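# Stack four magnet blocks from the heap into a tower

## Task

Take four magnet blocks out of the heap and build a tidy single column of them, each resting squarely on the one below, then release the grippers so nothing is held.

## Robot and tools

Robot: two arms, left_arm and right_arm, each with a two-finger gripper and a wrist camera. Arm bases in the scene frame: left_arm at (+0.021, +0.315, 0) m, yaw quat_wxyz (+1.000, 0, 0, +0.016); right_arm at (-0.030, -0.287, 0) m, quat_wxyz (+1.000, 0, 0, -0.014). A two-camera stand sits behind the arms. Loose objects may occasionally get a short shove from outside.

Frames. Scene frame: origin at table-top height, halfway between the nominal bases, +z up, +x outward over the table, left_arm toward +y (arm names do not match image left/right). Fixed cameras and the table use the scene frame. Each arm's hand position, orientation, velocities, targets and wrist-camera pose are reported in that arm's own base frame, and offsets use that arm's base axes, rotating about the Hand target's position. Gripper axes: fingers point along +z, close along y; end_effector_position is the point between the pads, just under 1 cm behind the tips. Printed poses can be a few cm off, worse at long reach.

Row layout (shared by execute_actions and move): 14 numbers, each in [-1, 1]: dx, dy, dz, rx, ry, rz, opening for left_arm, then the same seven for right_arm. Both arms are always included. dx..rz are an offset, not a pose: they count from that arm's Hand target as it stood when the action or move began, not from the previous row. Scale: 1.0 = 0.6 m or 180 degrees; rx, ry, rz form one rotation vector. A translation longer than 1.0 is shortened along its direction. Sending the same offset again moves further. Opening is absolute: +1 fully open (~87 mm between pads), +0.5 ~69 mm, 0 ~43 mm, -0.5 ~18 mm, -1 closed. Sending 0 for an arm's six pose numbers re-requests its current Hand target; a 0 opening is a real command, so repeat the present opening to leave a gripper alone.

execute_actions(actions, cameras): actions is a list of actions; each action is up to 15 rows, one per 1/30 s step, and a short action repeats its last row to fill 15 steps. Each action lasts 0.5 s. Images come back only if actions is empty or cameras names them; cameras ["all"] gives every camera, [] none. Camera names: cam_high, cam_low, cam_left_wrist, cam_right_wrist (all 896x504). An unknown name invalidates the call.

move(target, speed, blend, opening_speed, blocking, cameras): target is one 14-number row or a list of up to 15 rows; every row is an offset from the same starting Hand targets. Grippers follow straight lines, rotating the short way, taking at least 0.5 s and at most 10 s total (paths are cut short at 10 s). speed: m/s, 0.002 to 2.9, default 0.25, one value or one per target; rotation limited to twice that in rad/s. blend: metres of corner rounding per waypoint; 0 (default) stops at each. opening_speed: rate on the -1..+1 scale per second, at least 0.2. blocking=false returns after about 0.5 s while the move continues. Moves do not avoid obstacles or the other arm, grippers lag and can overshoot speed, especially with a nearly straight arm. Avoid paths near an arm's own base. Result adds a move: line (done, off_target, moving, held, fault) plus limits (paced = pose clipped, held = steps withheld). done means within 10 mm and 2 degrees; it says nothing about contact.

wait(seconds 0 to 10, cameras): lets time pass holding commands; a running move continues. stop(cameras): brakes a running move. zoom_image(camera, region [x0, y0, x1, y1] pixels, at most 504x504): enlarges part of the latest image of that camera. finished_scene(scene 1 or 2): ends the scene; call nothing after it in that reply.

Results: end_effector_position (m) and end_effector_quat_wxyz per arm in its base frame; Hand target (last commanded pose after clipping, basis of next offsets); Tool commands; grip_measured on the opening scale (Joint positions gives the same as 0 closed to 1 open); Joint positions in order waist, shoulder, elbow, wrist pitch, wrist yaw, wrist roll, gripper; Joint torques (same order without gripper, include arm weight, positive toward larger angle, joints 1-3 wrap at ±28 N m); Joint velocities, possibly summarized as within noise; step readings of position after actions. Joint ranges (rad): waist -2.618 to 3.054, shoulder 0 to 3.142, elbow 0 to 3.142 (straight 2.901), wrist pitch and yaw -1.571 to 1.571, wrist roll -2.094 to 2.094.

Control notes: each step the commanded orientation is limited to 40 degrees from measured. Friction and weight leave the gripper short, low or tilted; small moves may not happen or go sideways. Check pose after each move and correct tilt; send any remaining shortfall as a new offset. A blocked arm keeps pushing until you command it back past the gripper. To grip, command about 0.04 below the grip_measured value at first contact (full force, ~20 N per pad); less gives a lighter hold. Readings can be off by ~1 mm. Fast closing squeezes harder.

Avoid: dropping blocks, releasing moving blocks, hitting or pressing hard, letting anything leave the table, the grippers or wrist cameras touching each other (the clearance check does not prevent this), closing one gripper on the other's fingers, strain on camera cables, and arm stops. Motor heat from holding loads, stretching out or pushing at unreachable poses triggers MOTOR HOT at 75 °C, a fold-and-idle fault at 90 °C and a collapse at 100 °C.

Each tool is called after "Request:" by a JSON object that holds its "name" and its "arguments".

## Session

Request:
{"name": "execute_actions", "arguments": {"actions": []}}

Scene clock: 0.00 s.
left_arm: end_effector_position=(+0.2695, +0.0553, +0.2281) grip_measured=+0.976 end_effector_quat_wxyz=(+0.564, -0.195, +0.798, +0.084) | right_arm: end_effector_position=(+0.2507, -0.0245, +0.2457) grip_measured=+0.971 end_effector_quat_wxyz=(+0.621, +0.104, +0.741, +0.233)
Joint positions: left_arm=[0.018 0.704 0.752 -0.429 -0.345 -0.228 0.988] | right_arm=[-0.736 0.599 0.583 -0.191 -0.944 0.33 0.986]
Joint velocities: within noise
Joint torques (N m): no reading
Heat: left arm: 20 °C; right arm: 21 °C.
Hand target: left_arm +0.2697, +0.0553, +0.2316; +0.566, -0.195, +0.796, +0.083 | right_arm +0.2506, -0.0245, +0.2483; +0.622, +0.103, +0.741, +0.232
Tool commands: left_gripper/opening=+1.0 right_gripper/opening=+1.0

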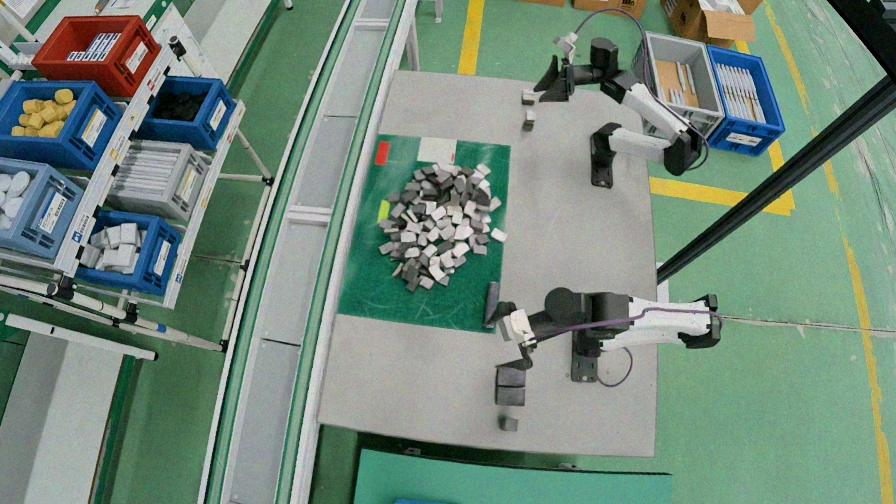

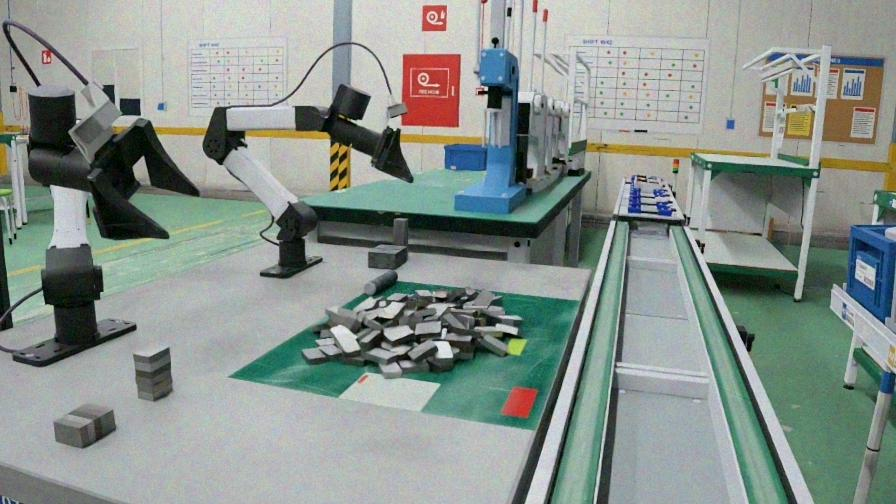

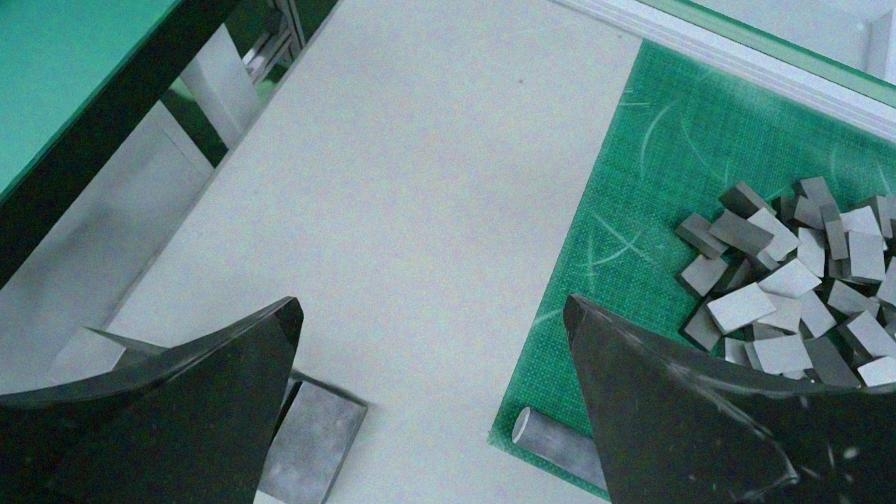

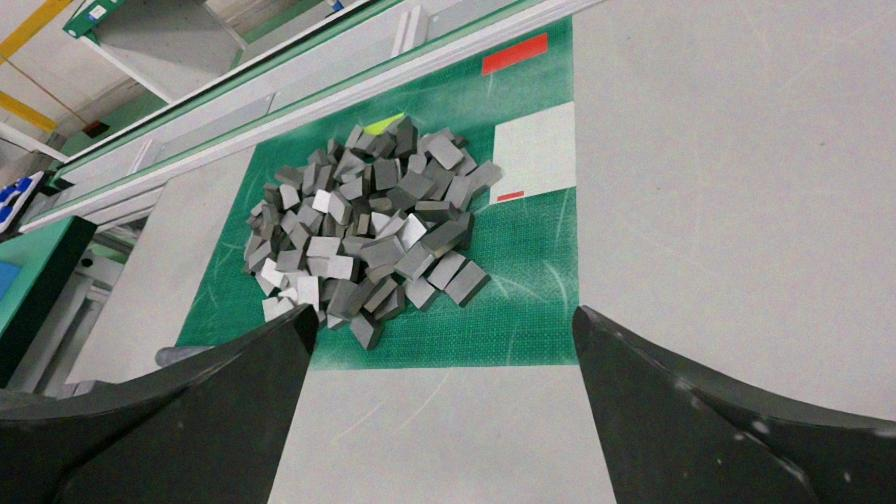

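Request:
{"name": "move", "arguments": {"target": [0,0,0,0,0,0,1, 0.149,0.241,0.0,-0.162,0.434,0.072,1], "speed": 0.4, "cameras": ["all"]}}

Scene clock: 34.27 s.
left_arm: end_effector_position=(+0.2695, +0.0553, +0.2281) grip_measured=+0.976 end_effector_quat_wxyz=(+0.564, -0.195, +0.798, +0.084) | right_arm: end_effector_position=(+0.3392, +0.1194, +0.2482) grip_measured=+0.971 end_effector_quat_wxyz=(+0.155, -0.002, +0.986, +0.058)
Joint positions: left_arm=[0.018 0.704 0.752 -0.429 -0.345 -0.228 0.988] | right_arm=[0.295 1.881 2.191 -1.548 -0.021 0.294 0.986]
Joint torques (N m): left_arm=[0.28 -0.55 9.09 2.63 -0.11 -0.09] | right_arm=[0.01 -7.61 8.29 0.67 0.16 0.27]
Heat: left arm: 27 °C; right arm: 24 °C.
Hand target: left_arm +0.2697, +0.0553, +0.2316; +0.566, -0.195, +0.796, +0.083 | right_arm +0.3400, +0.1201, +0.2483; +0.000, +0.000, +1.000, +0.000
Off the commanded pose: left_arm 0.003 m, 0 deg | right_arm 0.001 m, 19 deg.
joint sent to its limit (right arm) — joint 4 (wrist pitch), lower limit. The joint targets are off in orientation, not in position.
move: off_target (right_arm)

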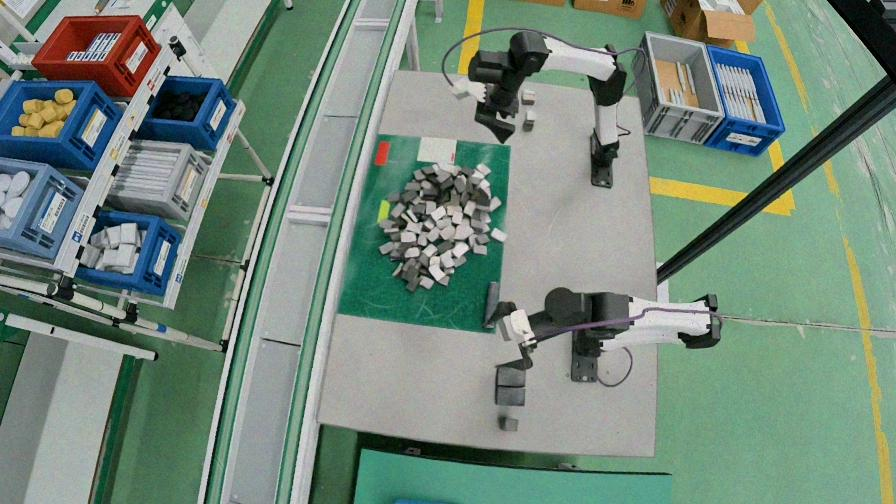

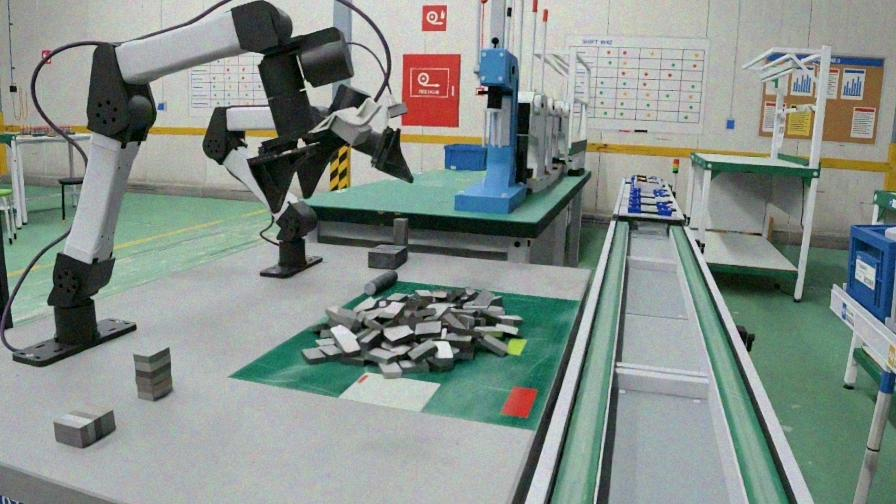

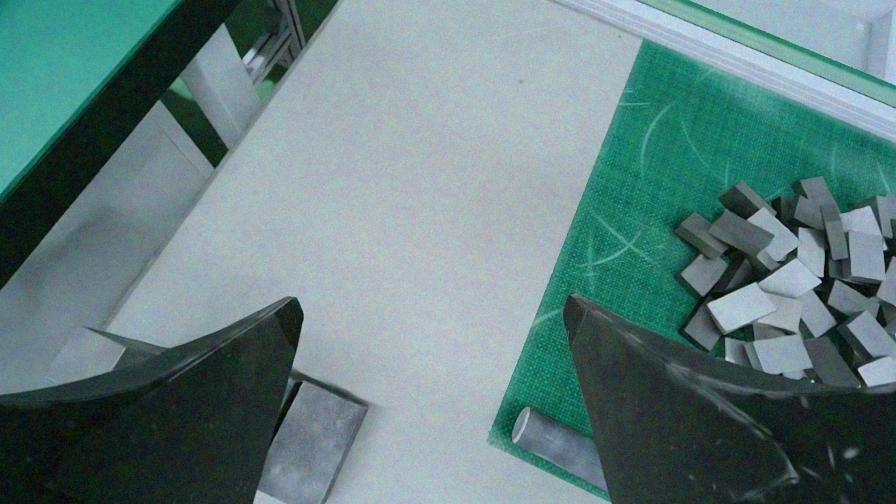

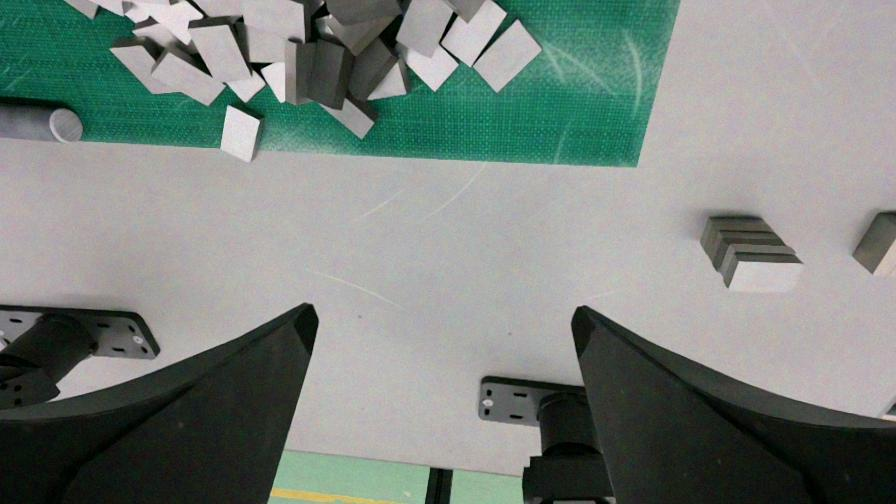

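Request:
{"name": "move", "arguments": {"target": [0,0,0,0,0,0,1, -0.042,0.143,-0.214,0,-0.111,0,1], "speed": 0.4, "cameras": ["all"]}}

Scene clock: 71.20 s.
left_arm: end_effector_position=(+0.2695, +0.0553, +0.2281) grip_measured=+0.976 end_effector_quat_wxyz=(+0.564, -0.195, +0.798, +0.084) | right_arm: end_effector_position=(+0.3138, +0.2053, +0.1163) grip_measured=+0.971 end_effector_quat_wxyz=(+0.163, -0.007, +0.987, -0.004)
Joint positions: left_arm=[0.018 0.704 0.752 -0.429 -0.345 -0.228 0.988] | right_arm=[0.609 1.84 1.596 -1.059 0.189 0.568 0.986]
Joint torques (N m): left_arm=[0.27 -0.53 9.09 2.65 -0.09 -0.06] | right_arm=[-0.05 -10.81 5.85 0.83 0.31 0.27]
Heat: left arm: 30 °C; right arm: 28 °C.
Hand target: left_arm +0.2697, +0.0553, +0.2316; +0.566, -0.195, +0.796, +0.083 | right_arm +0.3149, +0.2059, +0.1198; +0.174, +0.000, +0.985, +0.000
Off the commanded pose: left_arm 0.003 m, 0 deg | right_arm 0.004 m, 2 deg.
move: done

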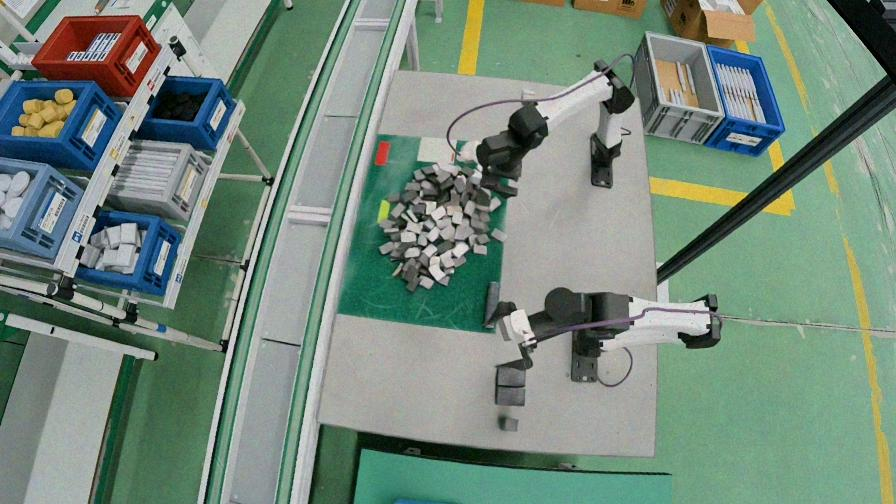

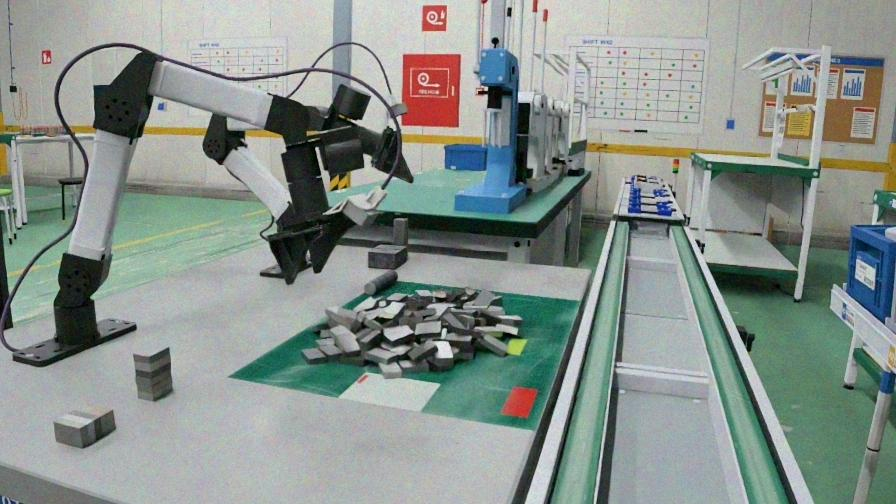

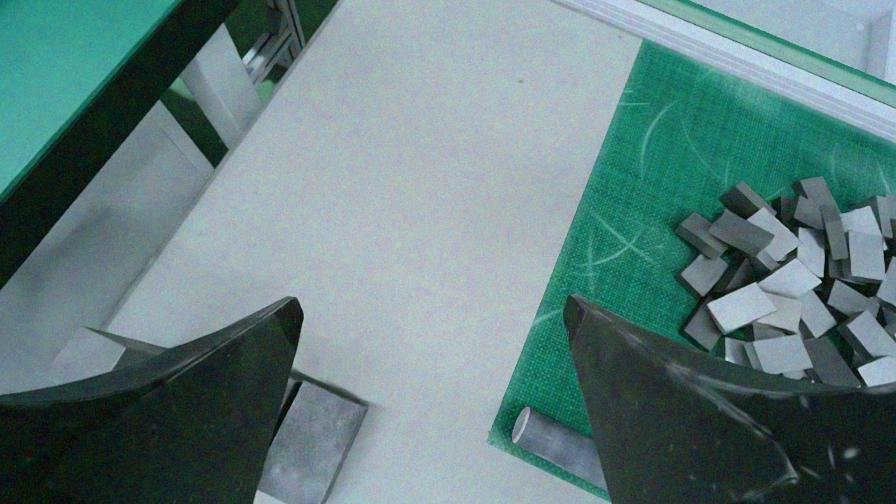

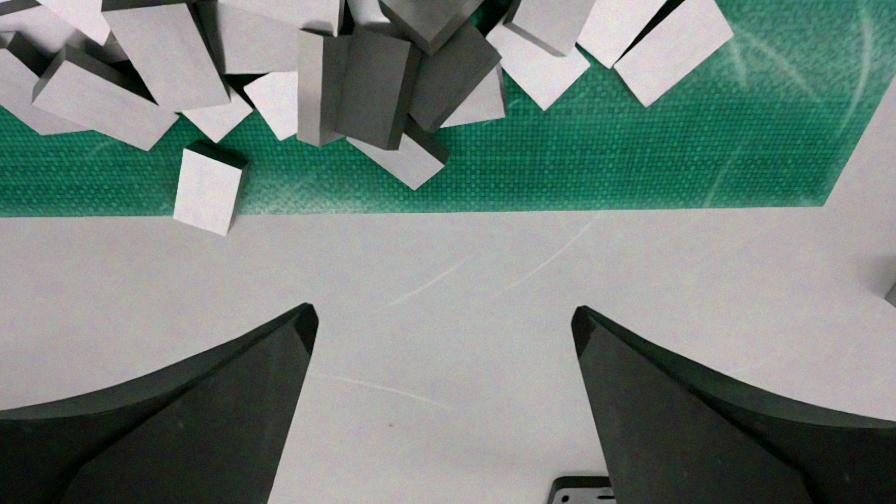

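Request:
{"name": "move", "arguments": {"target": [0,0,0,0,0,0,1, -0.0195,0.2195,-0.103,0,0,-0.122,1], "speed": 0.3, "cameras": ["cam_right_wrist","cam_low"]}}

Scene clock: 117.47 s.
left_arm: end_effector_position=(+0.2695, +0.0553, +0.2281) grip_measured=+0.976 end_effector_quat_wxyz=(+0.564, -0.195, +0.798, +0.084) | right_arm: end_effector_position=(+0.3003, +0.3373, +0.0613) grip_measured=+0.971 end_effector_quat_wxyz=(+0.170, +0.180, +0.968, -0.026)
Joint positions: left_arm=[0.018 0.704 0.752 -0.429 -0.345 -0.228 0.988] | right_arm=[0.885 2.23 1.958 -1.175 0.324 1.233 0.986]
Joint torques (N m): left_arm=[0.34 -0.53 9.11 2.63 -0.11 -0.06] | right_arm=[-0.4 -10.33 8.92 0.22 0.38 0.29]
Heat: left arm: 32 °C; right arm: 31 °C.
Hand target: left_arm +0.2697, +0.0553, +0.2316; +0.566, -0.195, +0.796, +0.083 | right_arm +0.3031, +0.3377, +0.0580; +0.171, +0.188, +0.967, -0.033
Off the commanded pose: left_arm 0.003 m, 0 deg | right_arm 0.004 m, 1 deg.
move: done
Images, in order (width x height): cam_low 896x504, cam_right_wrist 896x504.

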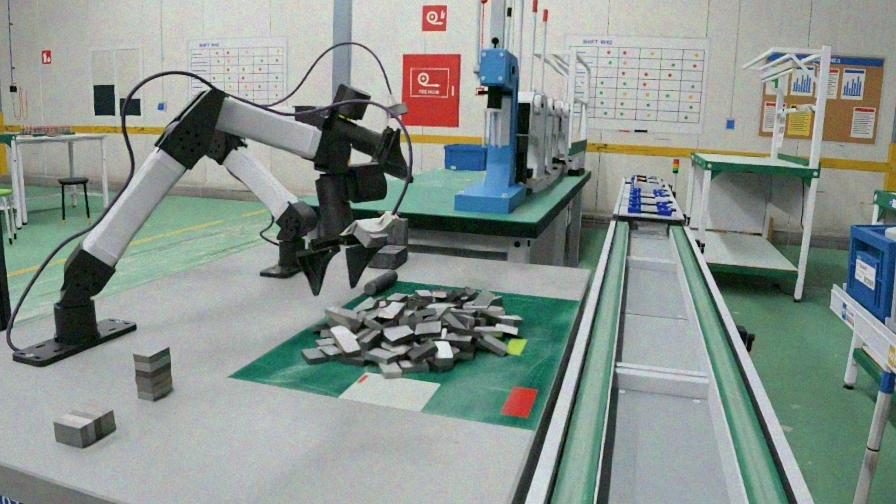

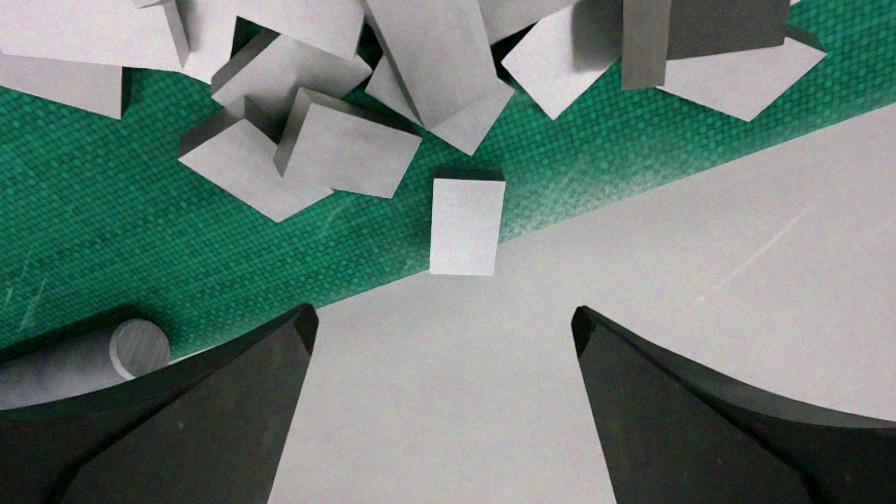

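Request:
{"name": "move", "arguments": {"target": [0,0,0,0,0,0,1, -0.0057,-0.0138,-0.073,0,0,0,1], "speed": 0.15, "cameras": ["cam_right_wrist"]}}

Scene clock: 130.17 s.
left_arm: end_effector_position=(+0.2695, +0.0553, +0.2281) grip_measured=+0.976 end_effector_quat_wxyz=(+0.564, -0.195, +0.798, +0.084) | right_arm: end_effector_position=(+0.2954, +0.3294, +0.0243) grip_measured=+0.971 end_effector_quat_wxyz=(+0.167, +0.180, +0.969, -0.036)
Joint positions: left_arm=[0.018 0.704 0.752 -0.429 -0.345 -0.228 0.988] | right_arm=[0.883 2.23 1.81 -1.048 0.328 1.234 0.985]
Joint torques (N m): left_arm=[0.31 -0.49 9.05 2.64 -0.09 -0.07] | right_arm=[-0.85 -11.19 4.46 0.73 0.35 0.21]
Heat: left arm: 33 °C; right arm: 35 °C.
Hand target: left_arm +0.2697, +0.0553, +0.2316; +0.566, -0.195, +0.796, +0.083 | right_arm +0.2996, +0.3294, +0.0142; +0.171, +0.187, +0.967, -0.034
Off the commanded pose: left_arm 0.003 m, 0 deg | right_arm 0.011 m, 1 deg.
move: off_target (right_arm)
Images, in order (width x height): cam_right_wrist 896x504.

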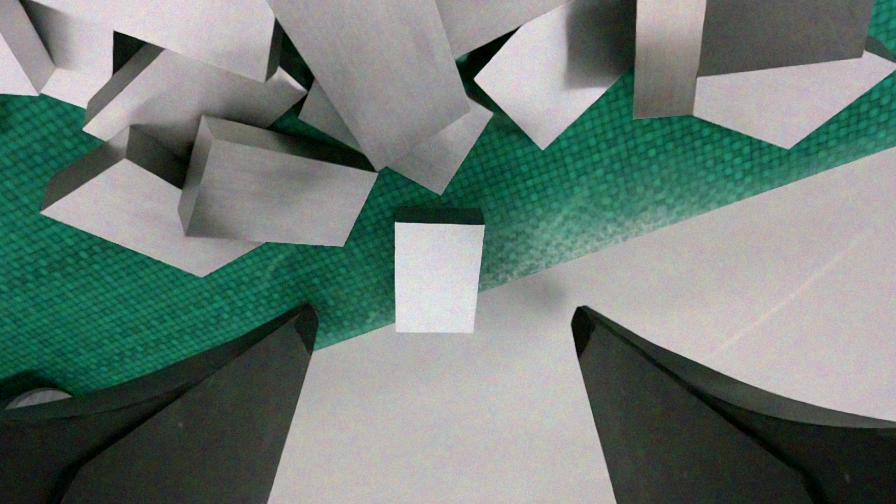

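Request:
{"name": "move", "arguments": {"target": [0,0,0,0,0,0,1, 0,0,-0.023,0,0,0,1], "speed": 0.08, "cameras": ["cam_right_wrist"]}}

Request:
{"name": "zoom_image", "arguments": {"camera": "cam_right_wrist", "region": [250, 180, 650, 405]}}

Scene clock: 142.27 s.
left_arm: end_effector_position=(+0.2695, +0.0553, +0.2281) grip_measured=+0.976 end_effector_quat_wxyz=(+0.564, -0.195, +0.798, +0.084) | right_arm: end_effector_position=(+0.2954, +0.3294, +0.0229) grip_measured=+0.971 end_effector_quat_wxyz=(+0.170, +0.181, +0.968, -0.031)
Joint positions: left_arm=[0.018 0.704 0.752 -0.429 -0.345 -0.228 0.988] | right_arm=[0.883 2.218 1.785 -1.023 0.328 1.234 0.985]
Joint torques (N m): left_arm=[0.25 -0.49 9.05 2.64 -0.1 -0.07] | right_arm=[-0.83 -9.48 3.44 0.95 0.35 0.21]
Heat: left arm: 33 °C; right arm: 39 °C.
Hand target: left_arm +0.2697, +0.0553, +0.2316; +0.566, -0.195, +0.796, +0.083 | right_arm +0.2997, +0.3295, +0.0006; +0.171, +0.188, +0.967, -0.033
Off the commanded pose: left_arm 0.003 m, 0 deg | right_arm 0.023 m, 1 deg.
move: off_target (right_arm)
Images, in order (width x height): cam_right_wrist 896x504.

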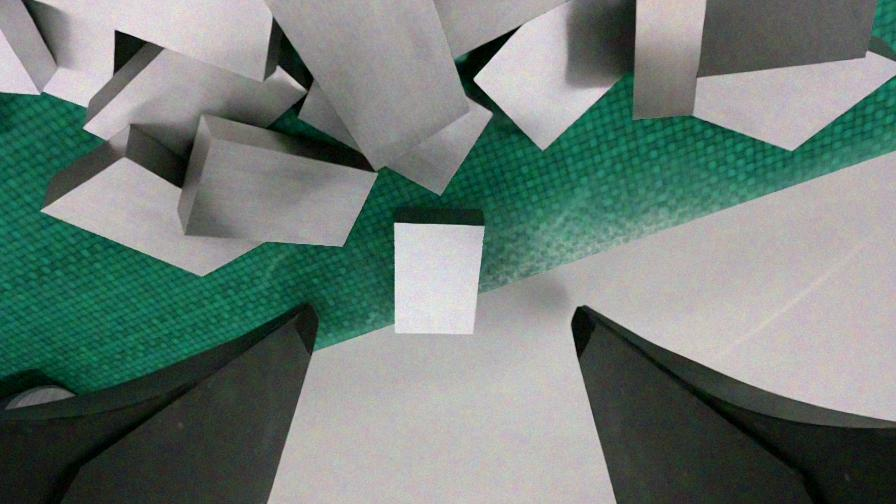

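Scaled by 1.260 from the camera's 896x504 image, which has a finer 1280x720 frame.

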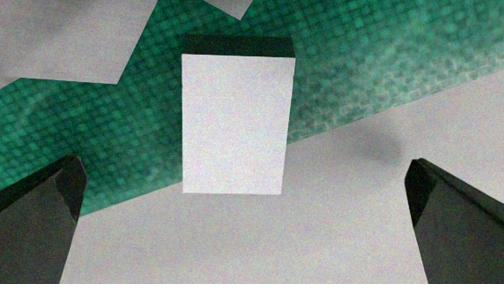

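Request:
{"name": "execute_actions", "arguments": {"actions": []}}

Request:
{"name": "zoom_image", "arguments": {"camera": "cam_low", "region": [260, 180, 560, 400]}}

Request:
{"name": "zoom_image", "arguments": {"camera": "cam_high", "region": [380, 80, 660, 320]}}

Scene clock: 161.97 s.
left_arm: end_effector_position=(+0.2695, +0.0553, +0.2281) grip_measured=+0.976 end_effector_quat_wxyz=(+0.564, -0.195, +0.798, +0.084) | right_arm: end_effector_position=(+0.2954, +0.3294, +0.0229) grip_measured=+0.971 end_effector_quat_wxyz=(+0.170, +0.181, +0.968, -0.031)
Joint positions: left_arm=[0.018 0.704 0.752 -0.429 -0.345 -0.228 0.988] | right_arm=[0.883 2.218 1.785 -1.023 0.328 1.234 0.985]
Joint velocities: within noise
Joint torques (N m): left_arm=[0.28 -0.47 9.11 2.64 -0.09 -0.09] | right_arm=[-0.8 -9.43 3.38 0.94 0.35 0.21]
Heat: left arm: 34 °C; right arm: 39 °C.
Hand target: left_arm +0.2697, +0.0553, +0.2316; +0.566, -0.195, +0.796, +0.083 | right_arm +0.2997, +0.3295, +0.0006; +0.171, +0.188, +0.967, -0.033
Tool commands: left_gripper/opening=+1.0 right_gripper/opening=+1.0
Off the commanded pose: left_arm 0.003 m, 0 deg | right_arm 0.023 m, 1 deg.

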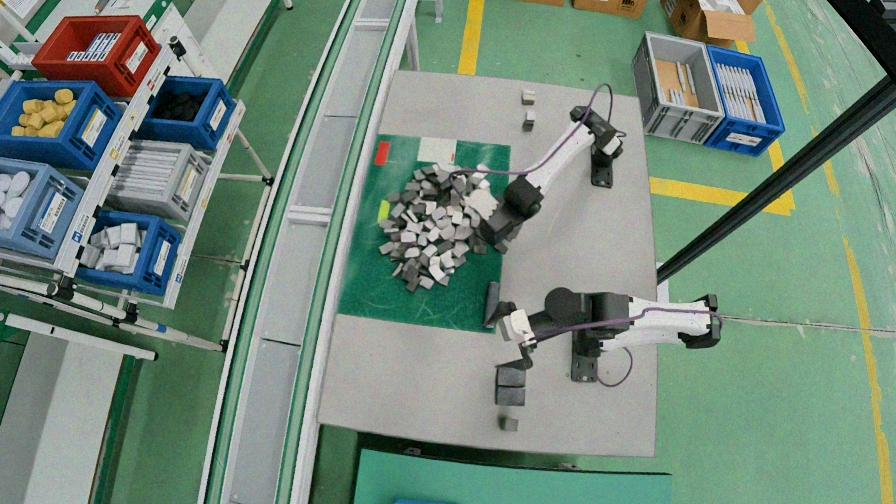

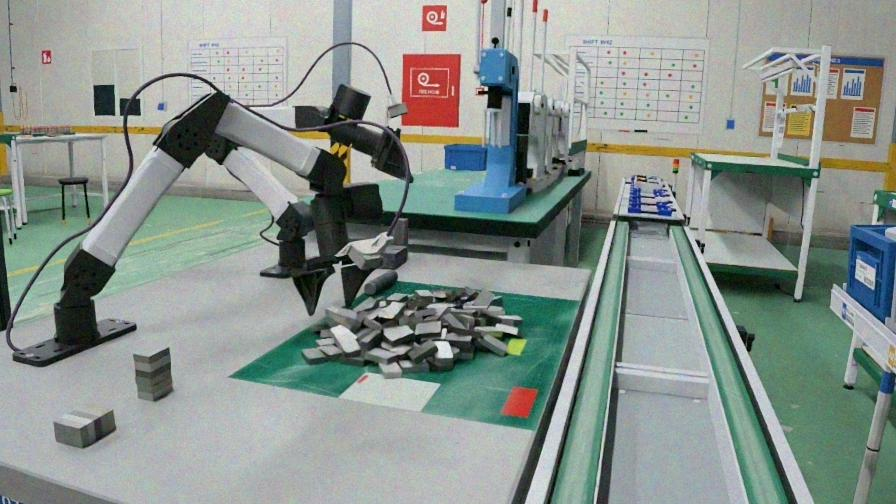

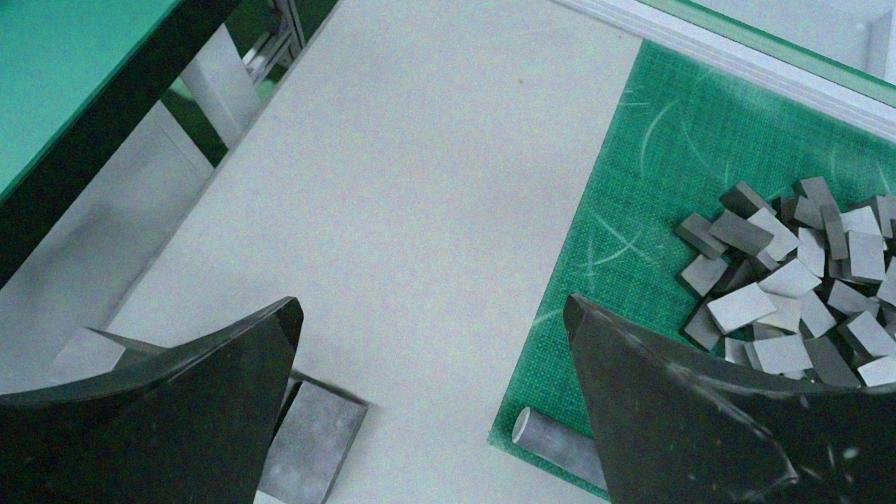

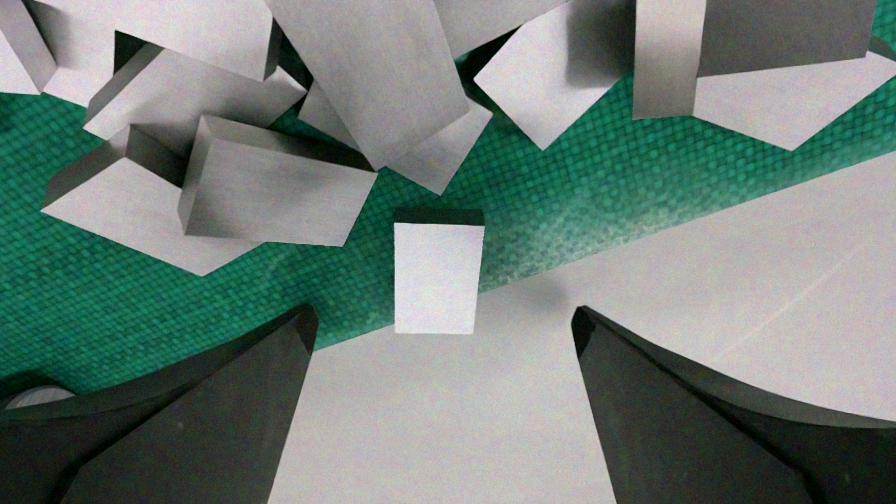

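Scaled by 1.680 from the camera's 896x504 image, which has a finer 1280x720 frame.

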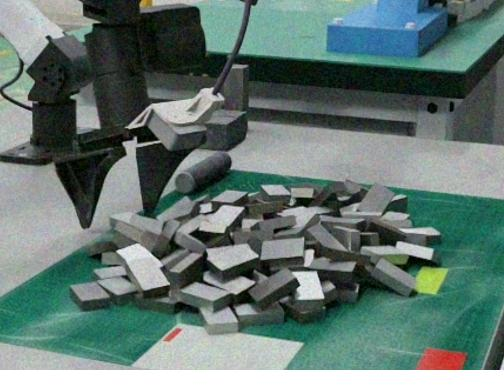

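Scaled by 1.800 from the camera's 896x504 image, which has a finer 1280x720 frame.

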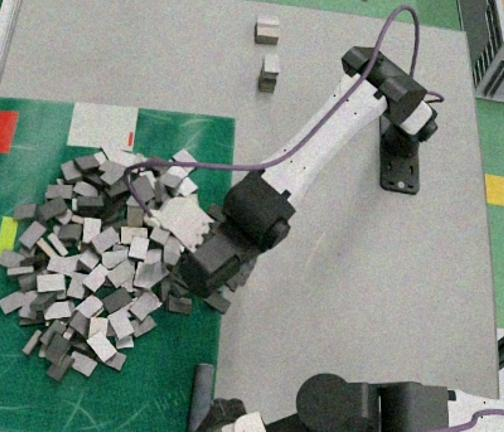

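Request:
{"name": "move", "arguments": {"target": [[0,0,0,0,0,0,1, 0,0,0.025,0,0,0,1],[0,0,0,0,0,0,1, 0,0,0.025,0,0,0,-0.5]], "speed": 0.08, "opening_speed": 1, "cameras": ["cam_right_wrist"]}}

Request:
{"name": "zoom_image", "arguments": {"camera": "cam_right_wrist", "region": [250, 180, 650, 405]}}

Scene clock: 189.13 s.
left_arm: end_effector_position=(+0.2695, +0.0553, +0.2281) grip_measured=+0.976 end_effector_quat_wxyz=(+0.564, -0.195, +0.798, +0.084) | right_arm: end_effector_position=(+0.2981, +0.3327, +0.0238) grip_measured=-0.368 end_effector_quat_wxyz=(+0.174, +0.183, +0.967, -0.023)
Joint positions: left_arm=[0.018 0.704 0.752 -0.429 -0.345 -0.228 0.988] | right_arm=[0.883 2.218 1.786 -1.008 0.328 1.235 0.316]
Joint torques (N m): left_arm=[0.23 -0.5 9.13 2.63 -0.1 -0.08] | right_arm=[-0.81 -10.32 6.75 0.37 0.35 0.21]
Heat: left arm: 35 °C; right arm: 40 °C.
Hand target: left_arm +0.2697, +0.0553, +0.2316; +0.566, -0.195, +0.796, +0.083 | right_arm +0.2997, +0.3294, +0.0155; +0.171, +0.187, +0.967, -0.033
Off the commanded pose: left_arm 0.003 m, 0 deg | right_arm 0.009 m, 1 deg.
move: done
Images, in order (width x height): cam_right_wrist 896x504.

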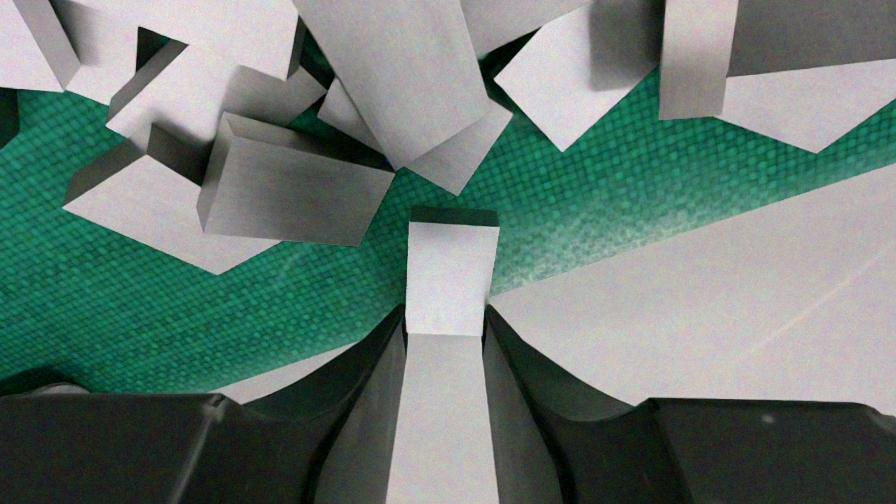

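Scaled by 1.260 from the camera's 896x504 image, which has a finer 1280x720 frame.

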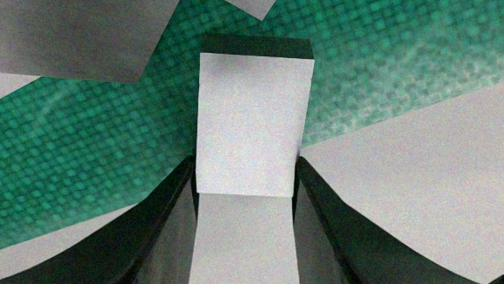

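Request:
{"name": "move", "arguments": {"target": [[0,0,0,0,0,0,1, 0,0,0.1075,0,0,0,-0.5],[0,0,0,0,0,0,1, -0.0495,-0.349,0.1075,0,0,0.122,-0.5],[0,0,0,0,0,0,1, -0.0495,-0.349,0.0325,0,0,0.122,-0.5]], "speed": 0.25, "blend": [0.03,0.03,0], "cameras": ["all"]}}

Scene clock: 207.93 s.
left_arm: end_effector_position=(+0.2695, +0.0553, +0.2281) grip_measured=+0.976 end_effector_quat_wxyz=(+0.564, -0.195, +0.798, +0.084) | right_arm: end_effector_position=(+0.2676, +0.1199, +0.0379) grip_measured=-0.368 end_effector_quat_wxyz=(+0.173, +0.004, +0.985, -0.004)
Joint positions: left_arm=[0.018 0.704 0.752 -0.429 -0.345 -0.228 0.988] | right_arm=[0.456 1.559 0.954 -0.655 0.159 0.44 0.316]
Joint torques (N m): left_arm=[0.34 -0.49 9.1 2.62 -0.11 -0.07] | right_arm=[-0.9 -5.98 6.06 0.94 0.07 0.04]
Heat: left arm: 36 °C; right arm: 41 °C.
Hand target: left_arm +0.2697, +0.0553, +0.2316; +0.566, -0.195, +0.796, +0.083 | right_arm +0.2698, +0.1200, +0.0350; +0.174, +0.000, +0.985, +0.000
Off the commanded pose: left_arm 0.003 m, 0 deg | right_arm 0.004 m, 1 deg.
move: done; blend cut to 0.0225 m at target 2

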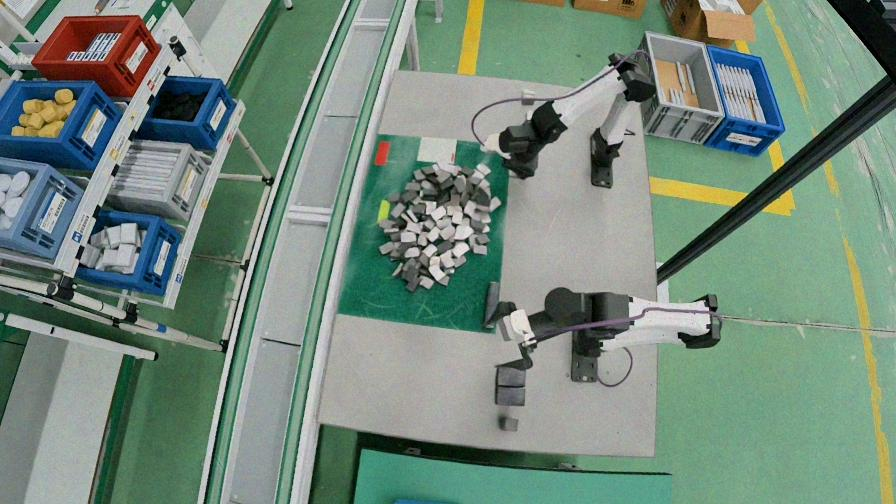

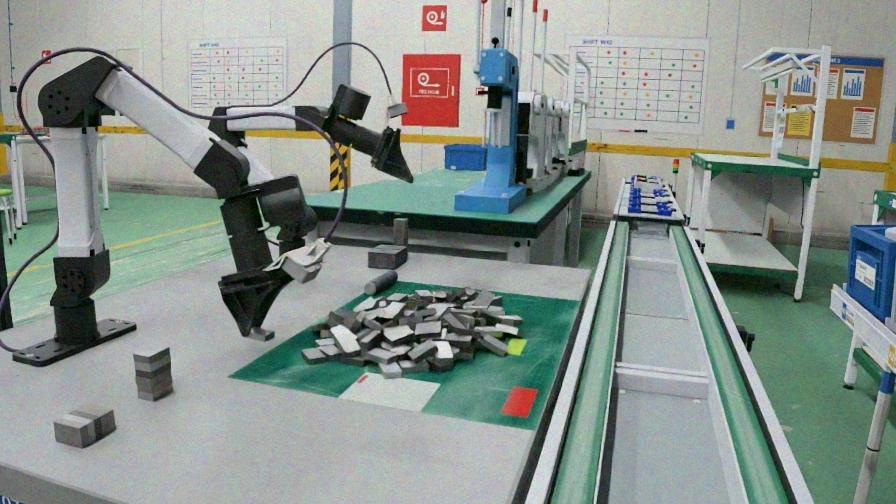

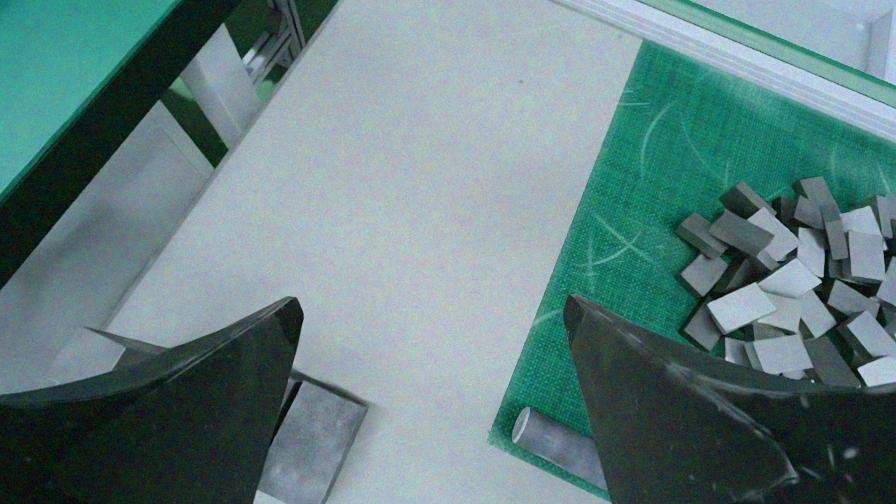

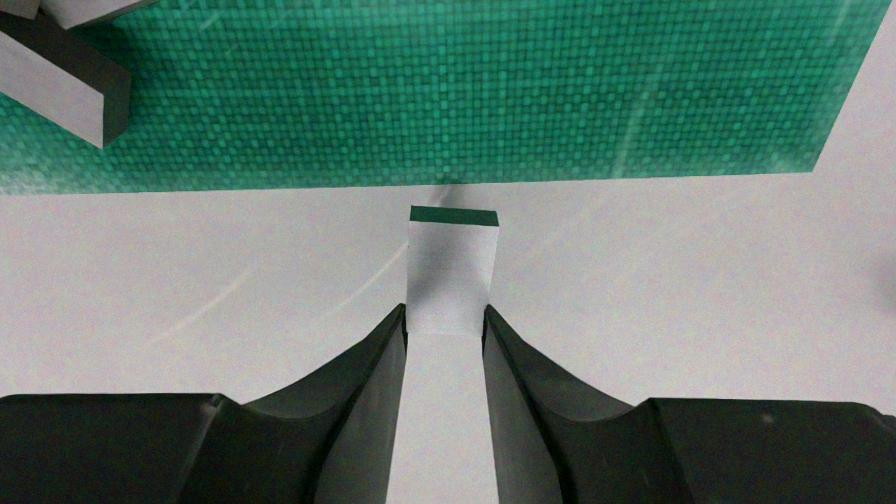

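Request:
{"name": "move", "arguments": {"target": [0,0,0,0,0,0,1, 0,0,-0.028,0,0,0,-0.5], "speed": 0.06, "cameras": ["cam_right_wrist"]}}

Scene clock: 212.53 s.
left_arm: end_effector_position=(+0.2695, +0.0553, +0.2281) grip_measured=+0.976 end_effector_quat_wxyz=(+0.564, -0.195, +0.798, +0.084) | right_arm: end_effector_position=(+0.2685, +0.1204, +0.0224) grip_measured=-0.368 end_effector_quat_wxyz=(+0.175, +0.004, +0.985, -0.003)
Joint positions: left_arm=[0.018 0.704 0.752 -0.429 -0.345 -0.228 0.988] | right_arm=[0.456 1.583 0.911 -0.583 0.158 0.439 0.316]
Joint torques (N m): left_arm=[0.25 -0.54 9.09 2.63 -0.1 -0.07] | right_arm=[-0.91 -5.82 5.78 0.96 0.08 0.03]
Heat: left arm: 36 °C; right arm: 39 °C.
Hand target: left_arm +0.2697, +0.0553, +0.2316; +0.566, -0.195, +0.796, +0.083 | right_arm +0.2699, +0.1200, +0.0182; +0.174, +0.000, +0.985, +0.000
Off the commanded pose: left_arm 0.003 m, 0 deg | right_arm 0.004 m, 1 deg.
move: done
Images, in order (width x height): cam_right_wrist 896x504.

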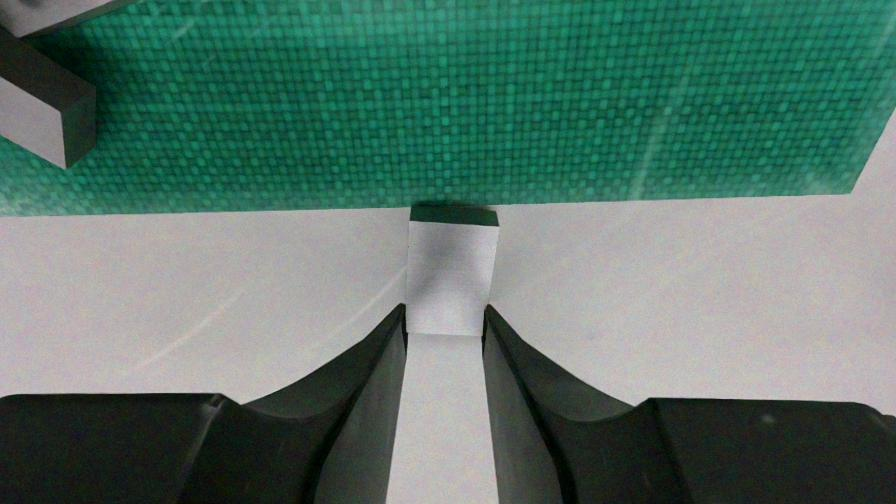

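Request:
{"name": "move", "arguments": {"target": [0,0,0,0,0,0,1, 0,0,-0.012,0,0,0,-0.5], "speed": 0.05, "cameras": ["cam_right_wrist"]}}

Request:
{"name": "zoom_image", "arguments": {"camera": "cam_right_wrist", "region": [350, 180, 550, 350]}}

Scene clock: 217.40 s.
left_arm: end_effector_position=(+0.2695, +0.0553, +0.2281) grip_measured=+0.976 end_effector_quat_wxyz=(+0.564, -0.195, +0.798, +0.084) | right_arm: end_effector_position=(+0.2689, +0.1206, +0.0195) grip_measured=-0.368 end_effector_quat_wxyz=(+0.176, +0.004, +0.984, -0.002)
Joint positions: left_arm=[0.018 0.704 0.752 -0.429 -0.345 -0.228 0.988] | right_arm=[0.456 1.588 0.902 -0.567 0.158 0.439 0.316]
Joint torques (N m): left_arm=[0.32 -0.53 9.06 2.63 -0.1 -0.09] | right_arm=[-0.9 -5.14 4.93 1.05 0.09 0.01]
Heat: left arm: 36 °C; right arm: 37 °C.
Hand target: left_arm +0.2697, +0.0553, +0.2316; +0.566, -0.195, +0.796, +0.083 | right_arm +0.2698, +0.1200, +0.0109; +0.174, +0.000, +0.985, +0.000
Off the commanded pose: left_arm 0.003 m, 0 deg | right_arm 0.009 m, 1 deg.
move: done
Images, in order (width x height): cam_right_wrist 896x504.

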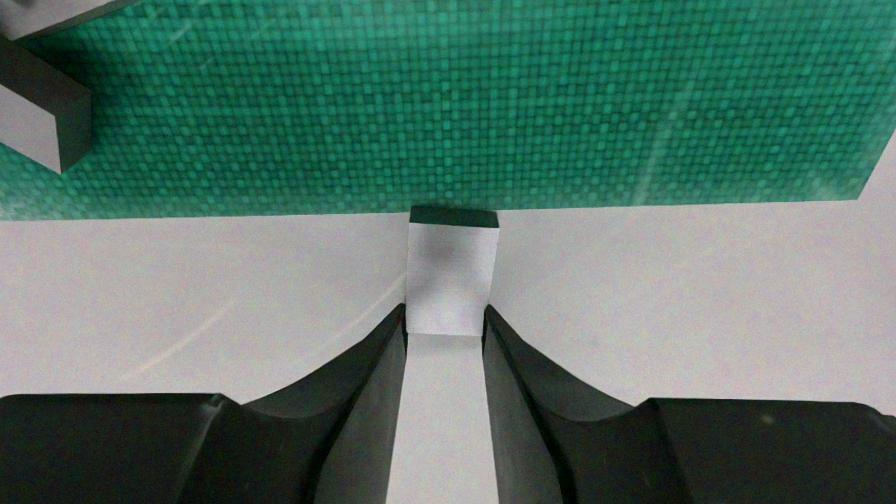

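Scaled by 2.520 from the camera's 896x504 image, which has a finer 1280x720 frame.

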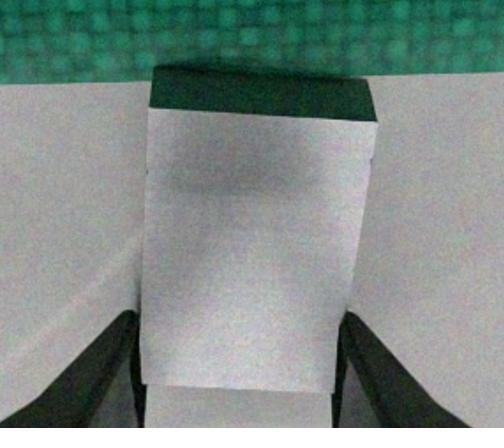

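Request:
{"name": "move", "arguments": {"target": [[0,0,0,0,0,0,1, 0,0,0.008,0,0,0,-0.5],[0,0,0,0,0,0,1, 0,0,0.008,0,0,0,0.2],[0,0,0,0,0,0,1, 0,0,0.1,0,0,0,0.2],[0,0,0,0,0,0,1, 0.13,0.13,0.23,0,0,0,1]], "speed": [0.06,0.06,0.2,0.3], "blend": [0,0,0.03,0], "cameras": ["cam_right_wrist","cam_low"]}}

Scene clock: 230.47 s.
left_arm: end_effector_position=(+0.2695, +0.0553, +0.2281) grip_measured=+0.976 end_effector_quat_wxyz=(+0.564, -0.195, +0.798, +0.084) | right_arm: end_effector_position=(+0.3457, +0.1961, +0.1484) grip_measured=+0.971 end_effector_quat_wxyz=(+0.175, -0.006, +0.984, +0.004)
Joint positions: left_arm=[0.018 0.704 0.752 -0.429 -0.345 -0.228 0.988] | right_arm=[0.541 1.902 1.8 -1.159 0.171 0.503 0.985]
Joint torques (N m): left_arm=[0.31 -0.49 9.11 2.63 -0.1 -0.08] | right_arm=[-0.01 -8.38 9.51 0.57 0.27 0.27]
Heat: left arm: 37 °C; right arm: 33 °C.
Hand target: left_arm +0.2697, +0.0553, +0.2316; +0.566, -0.195, +0.796, +0.083 | right_arm +0.3479, +0.1979, +0.1490; +0.174, +0.000, +0.985, +0.000
Off the commanded pose: left_arm 0.003 m, 0 deg | right_arm 0.003 m, 1 deg.
move: done; blend cut to 0.0276 m at target 3
Images, in order (width x height): cam_low 896x504, cam_right_wrist 896x504.

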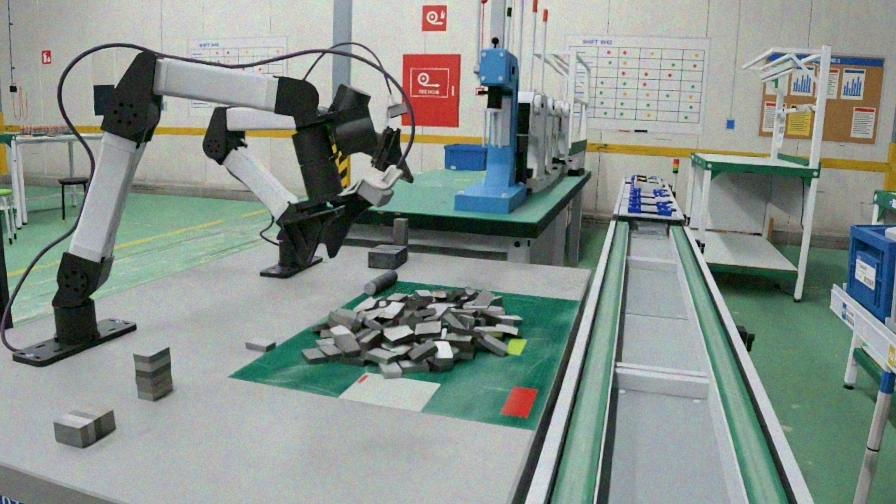

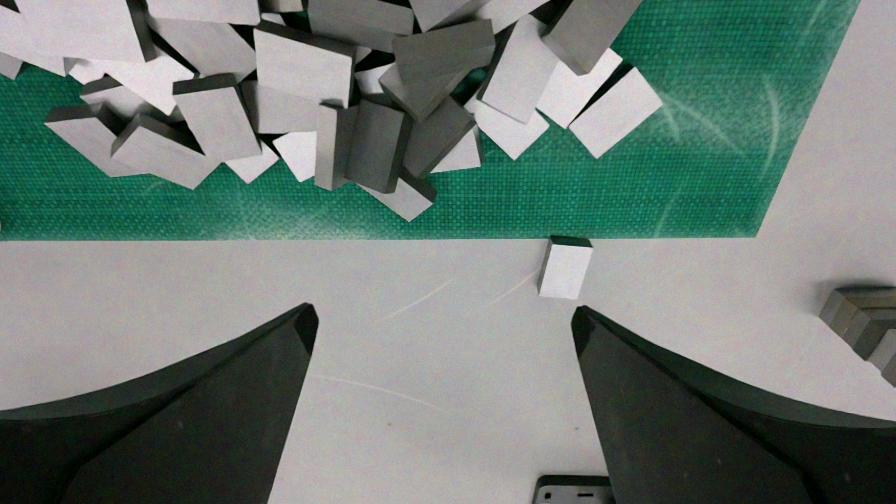

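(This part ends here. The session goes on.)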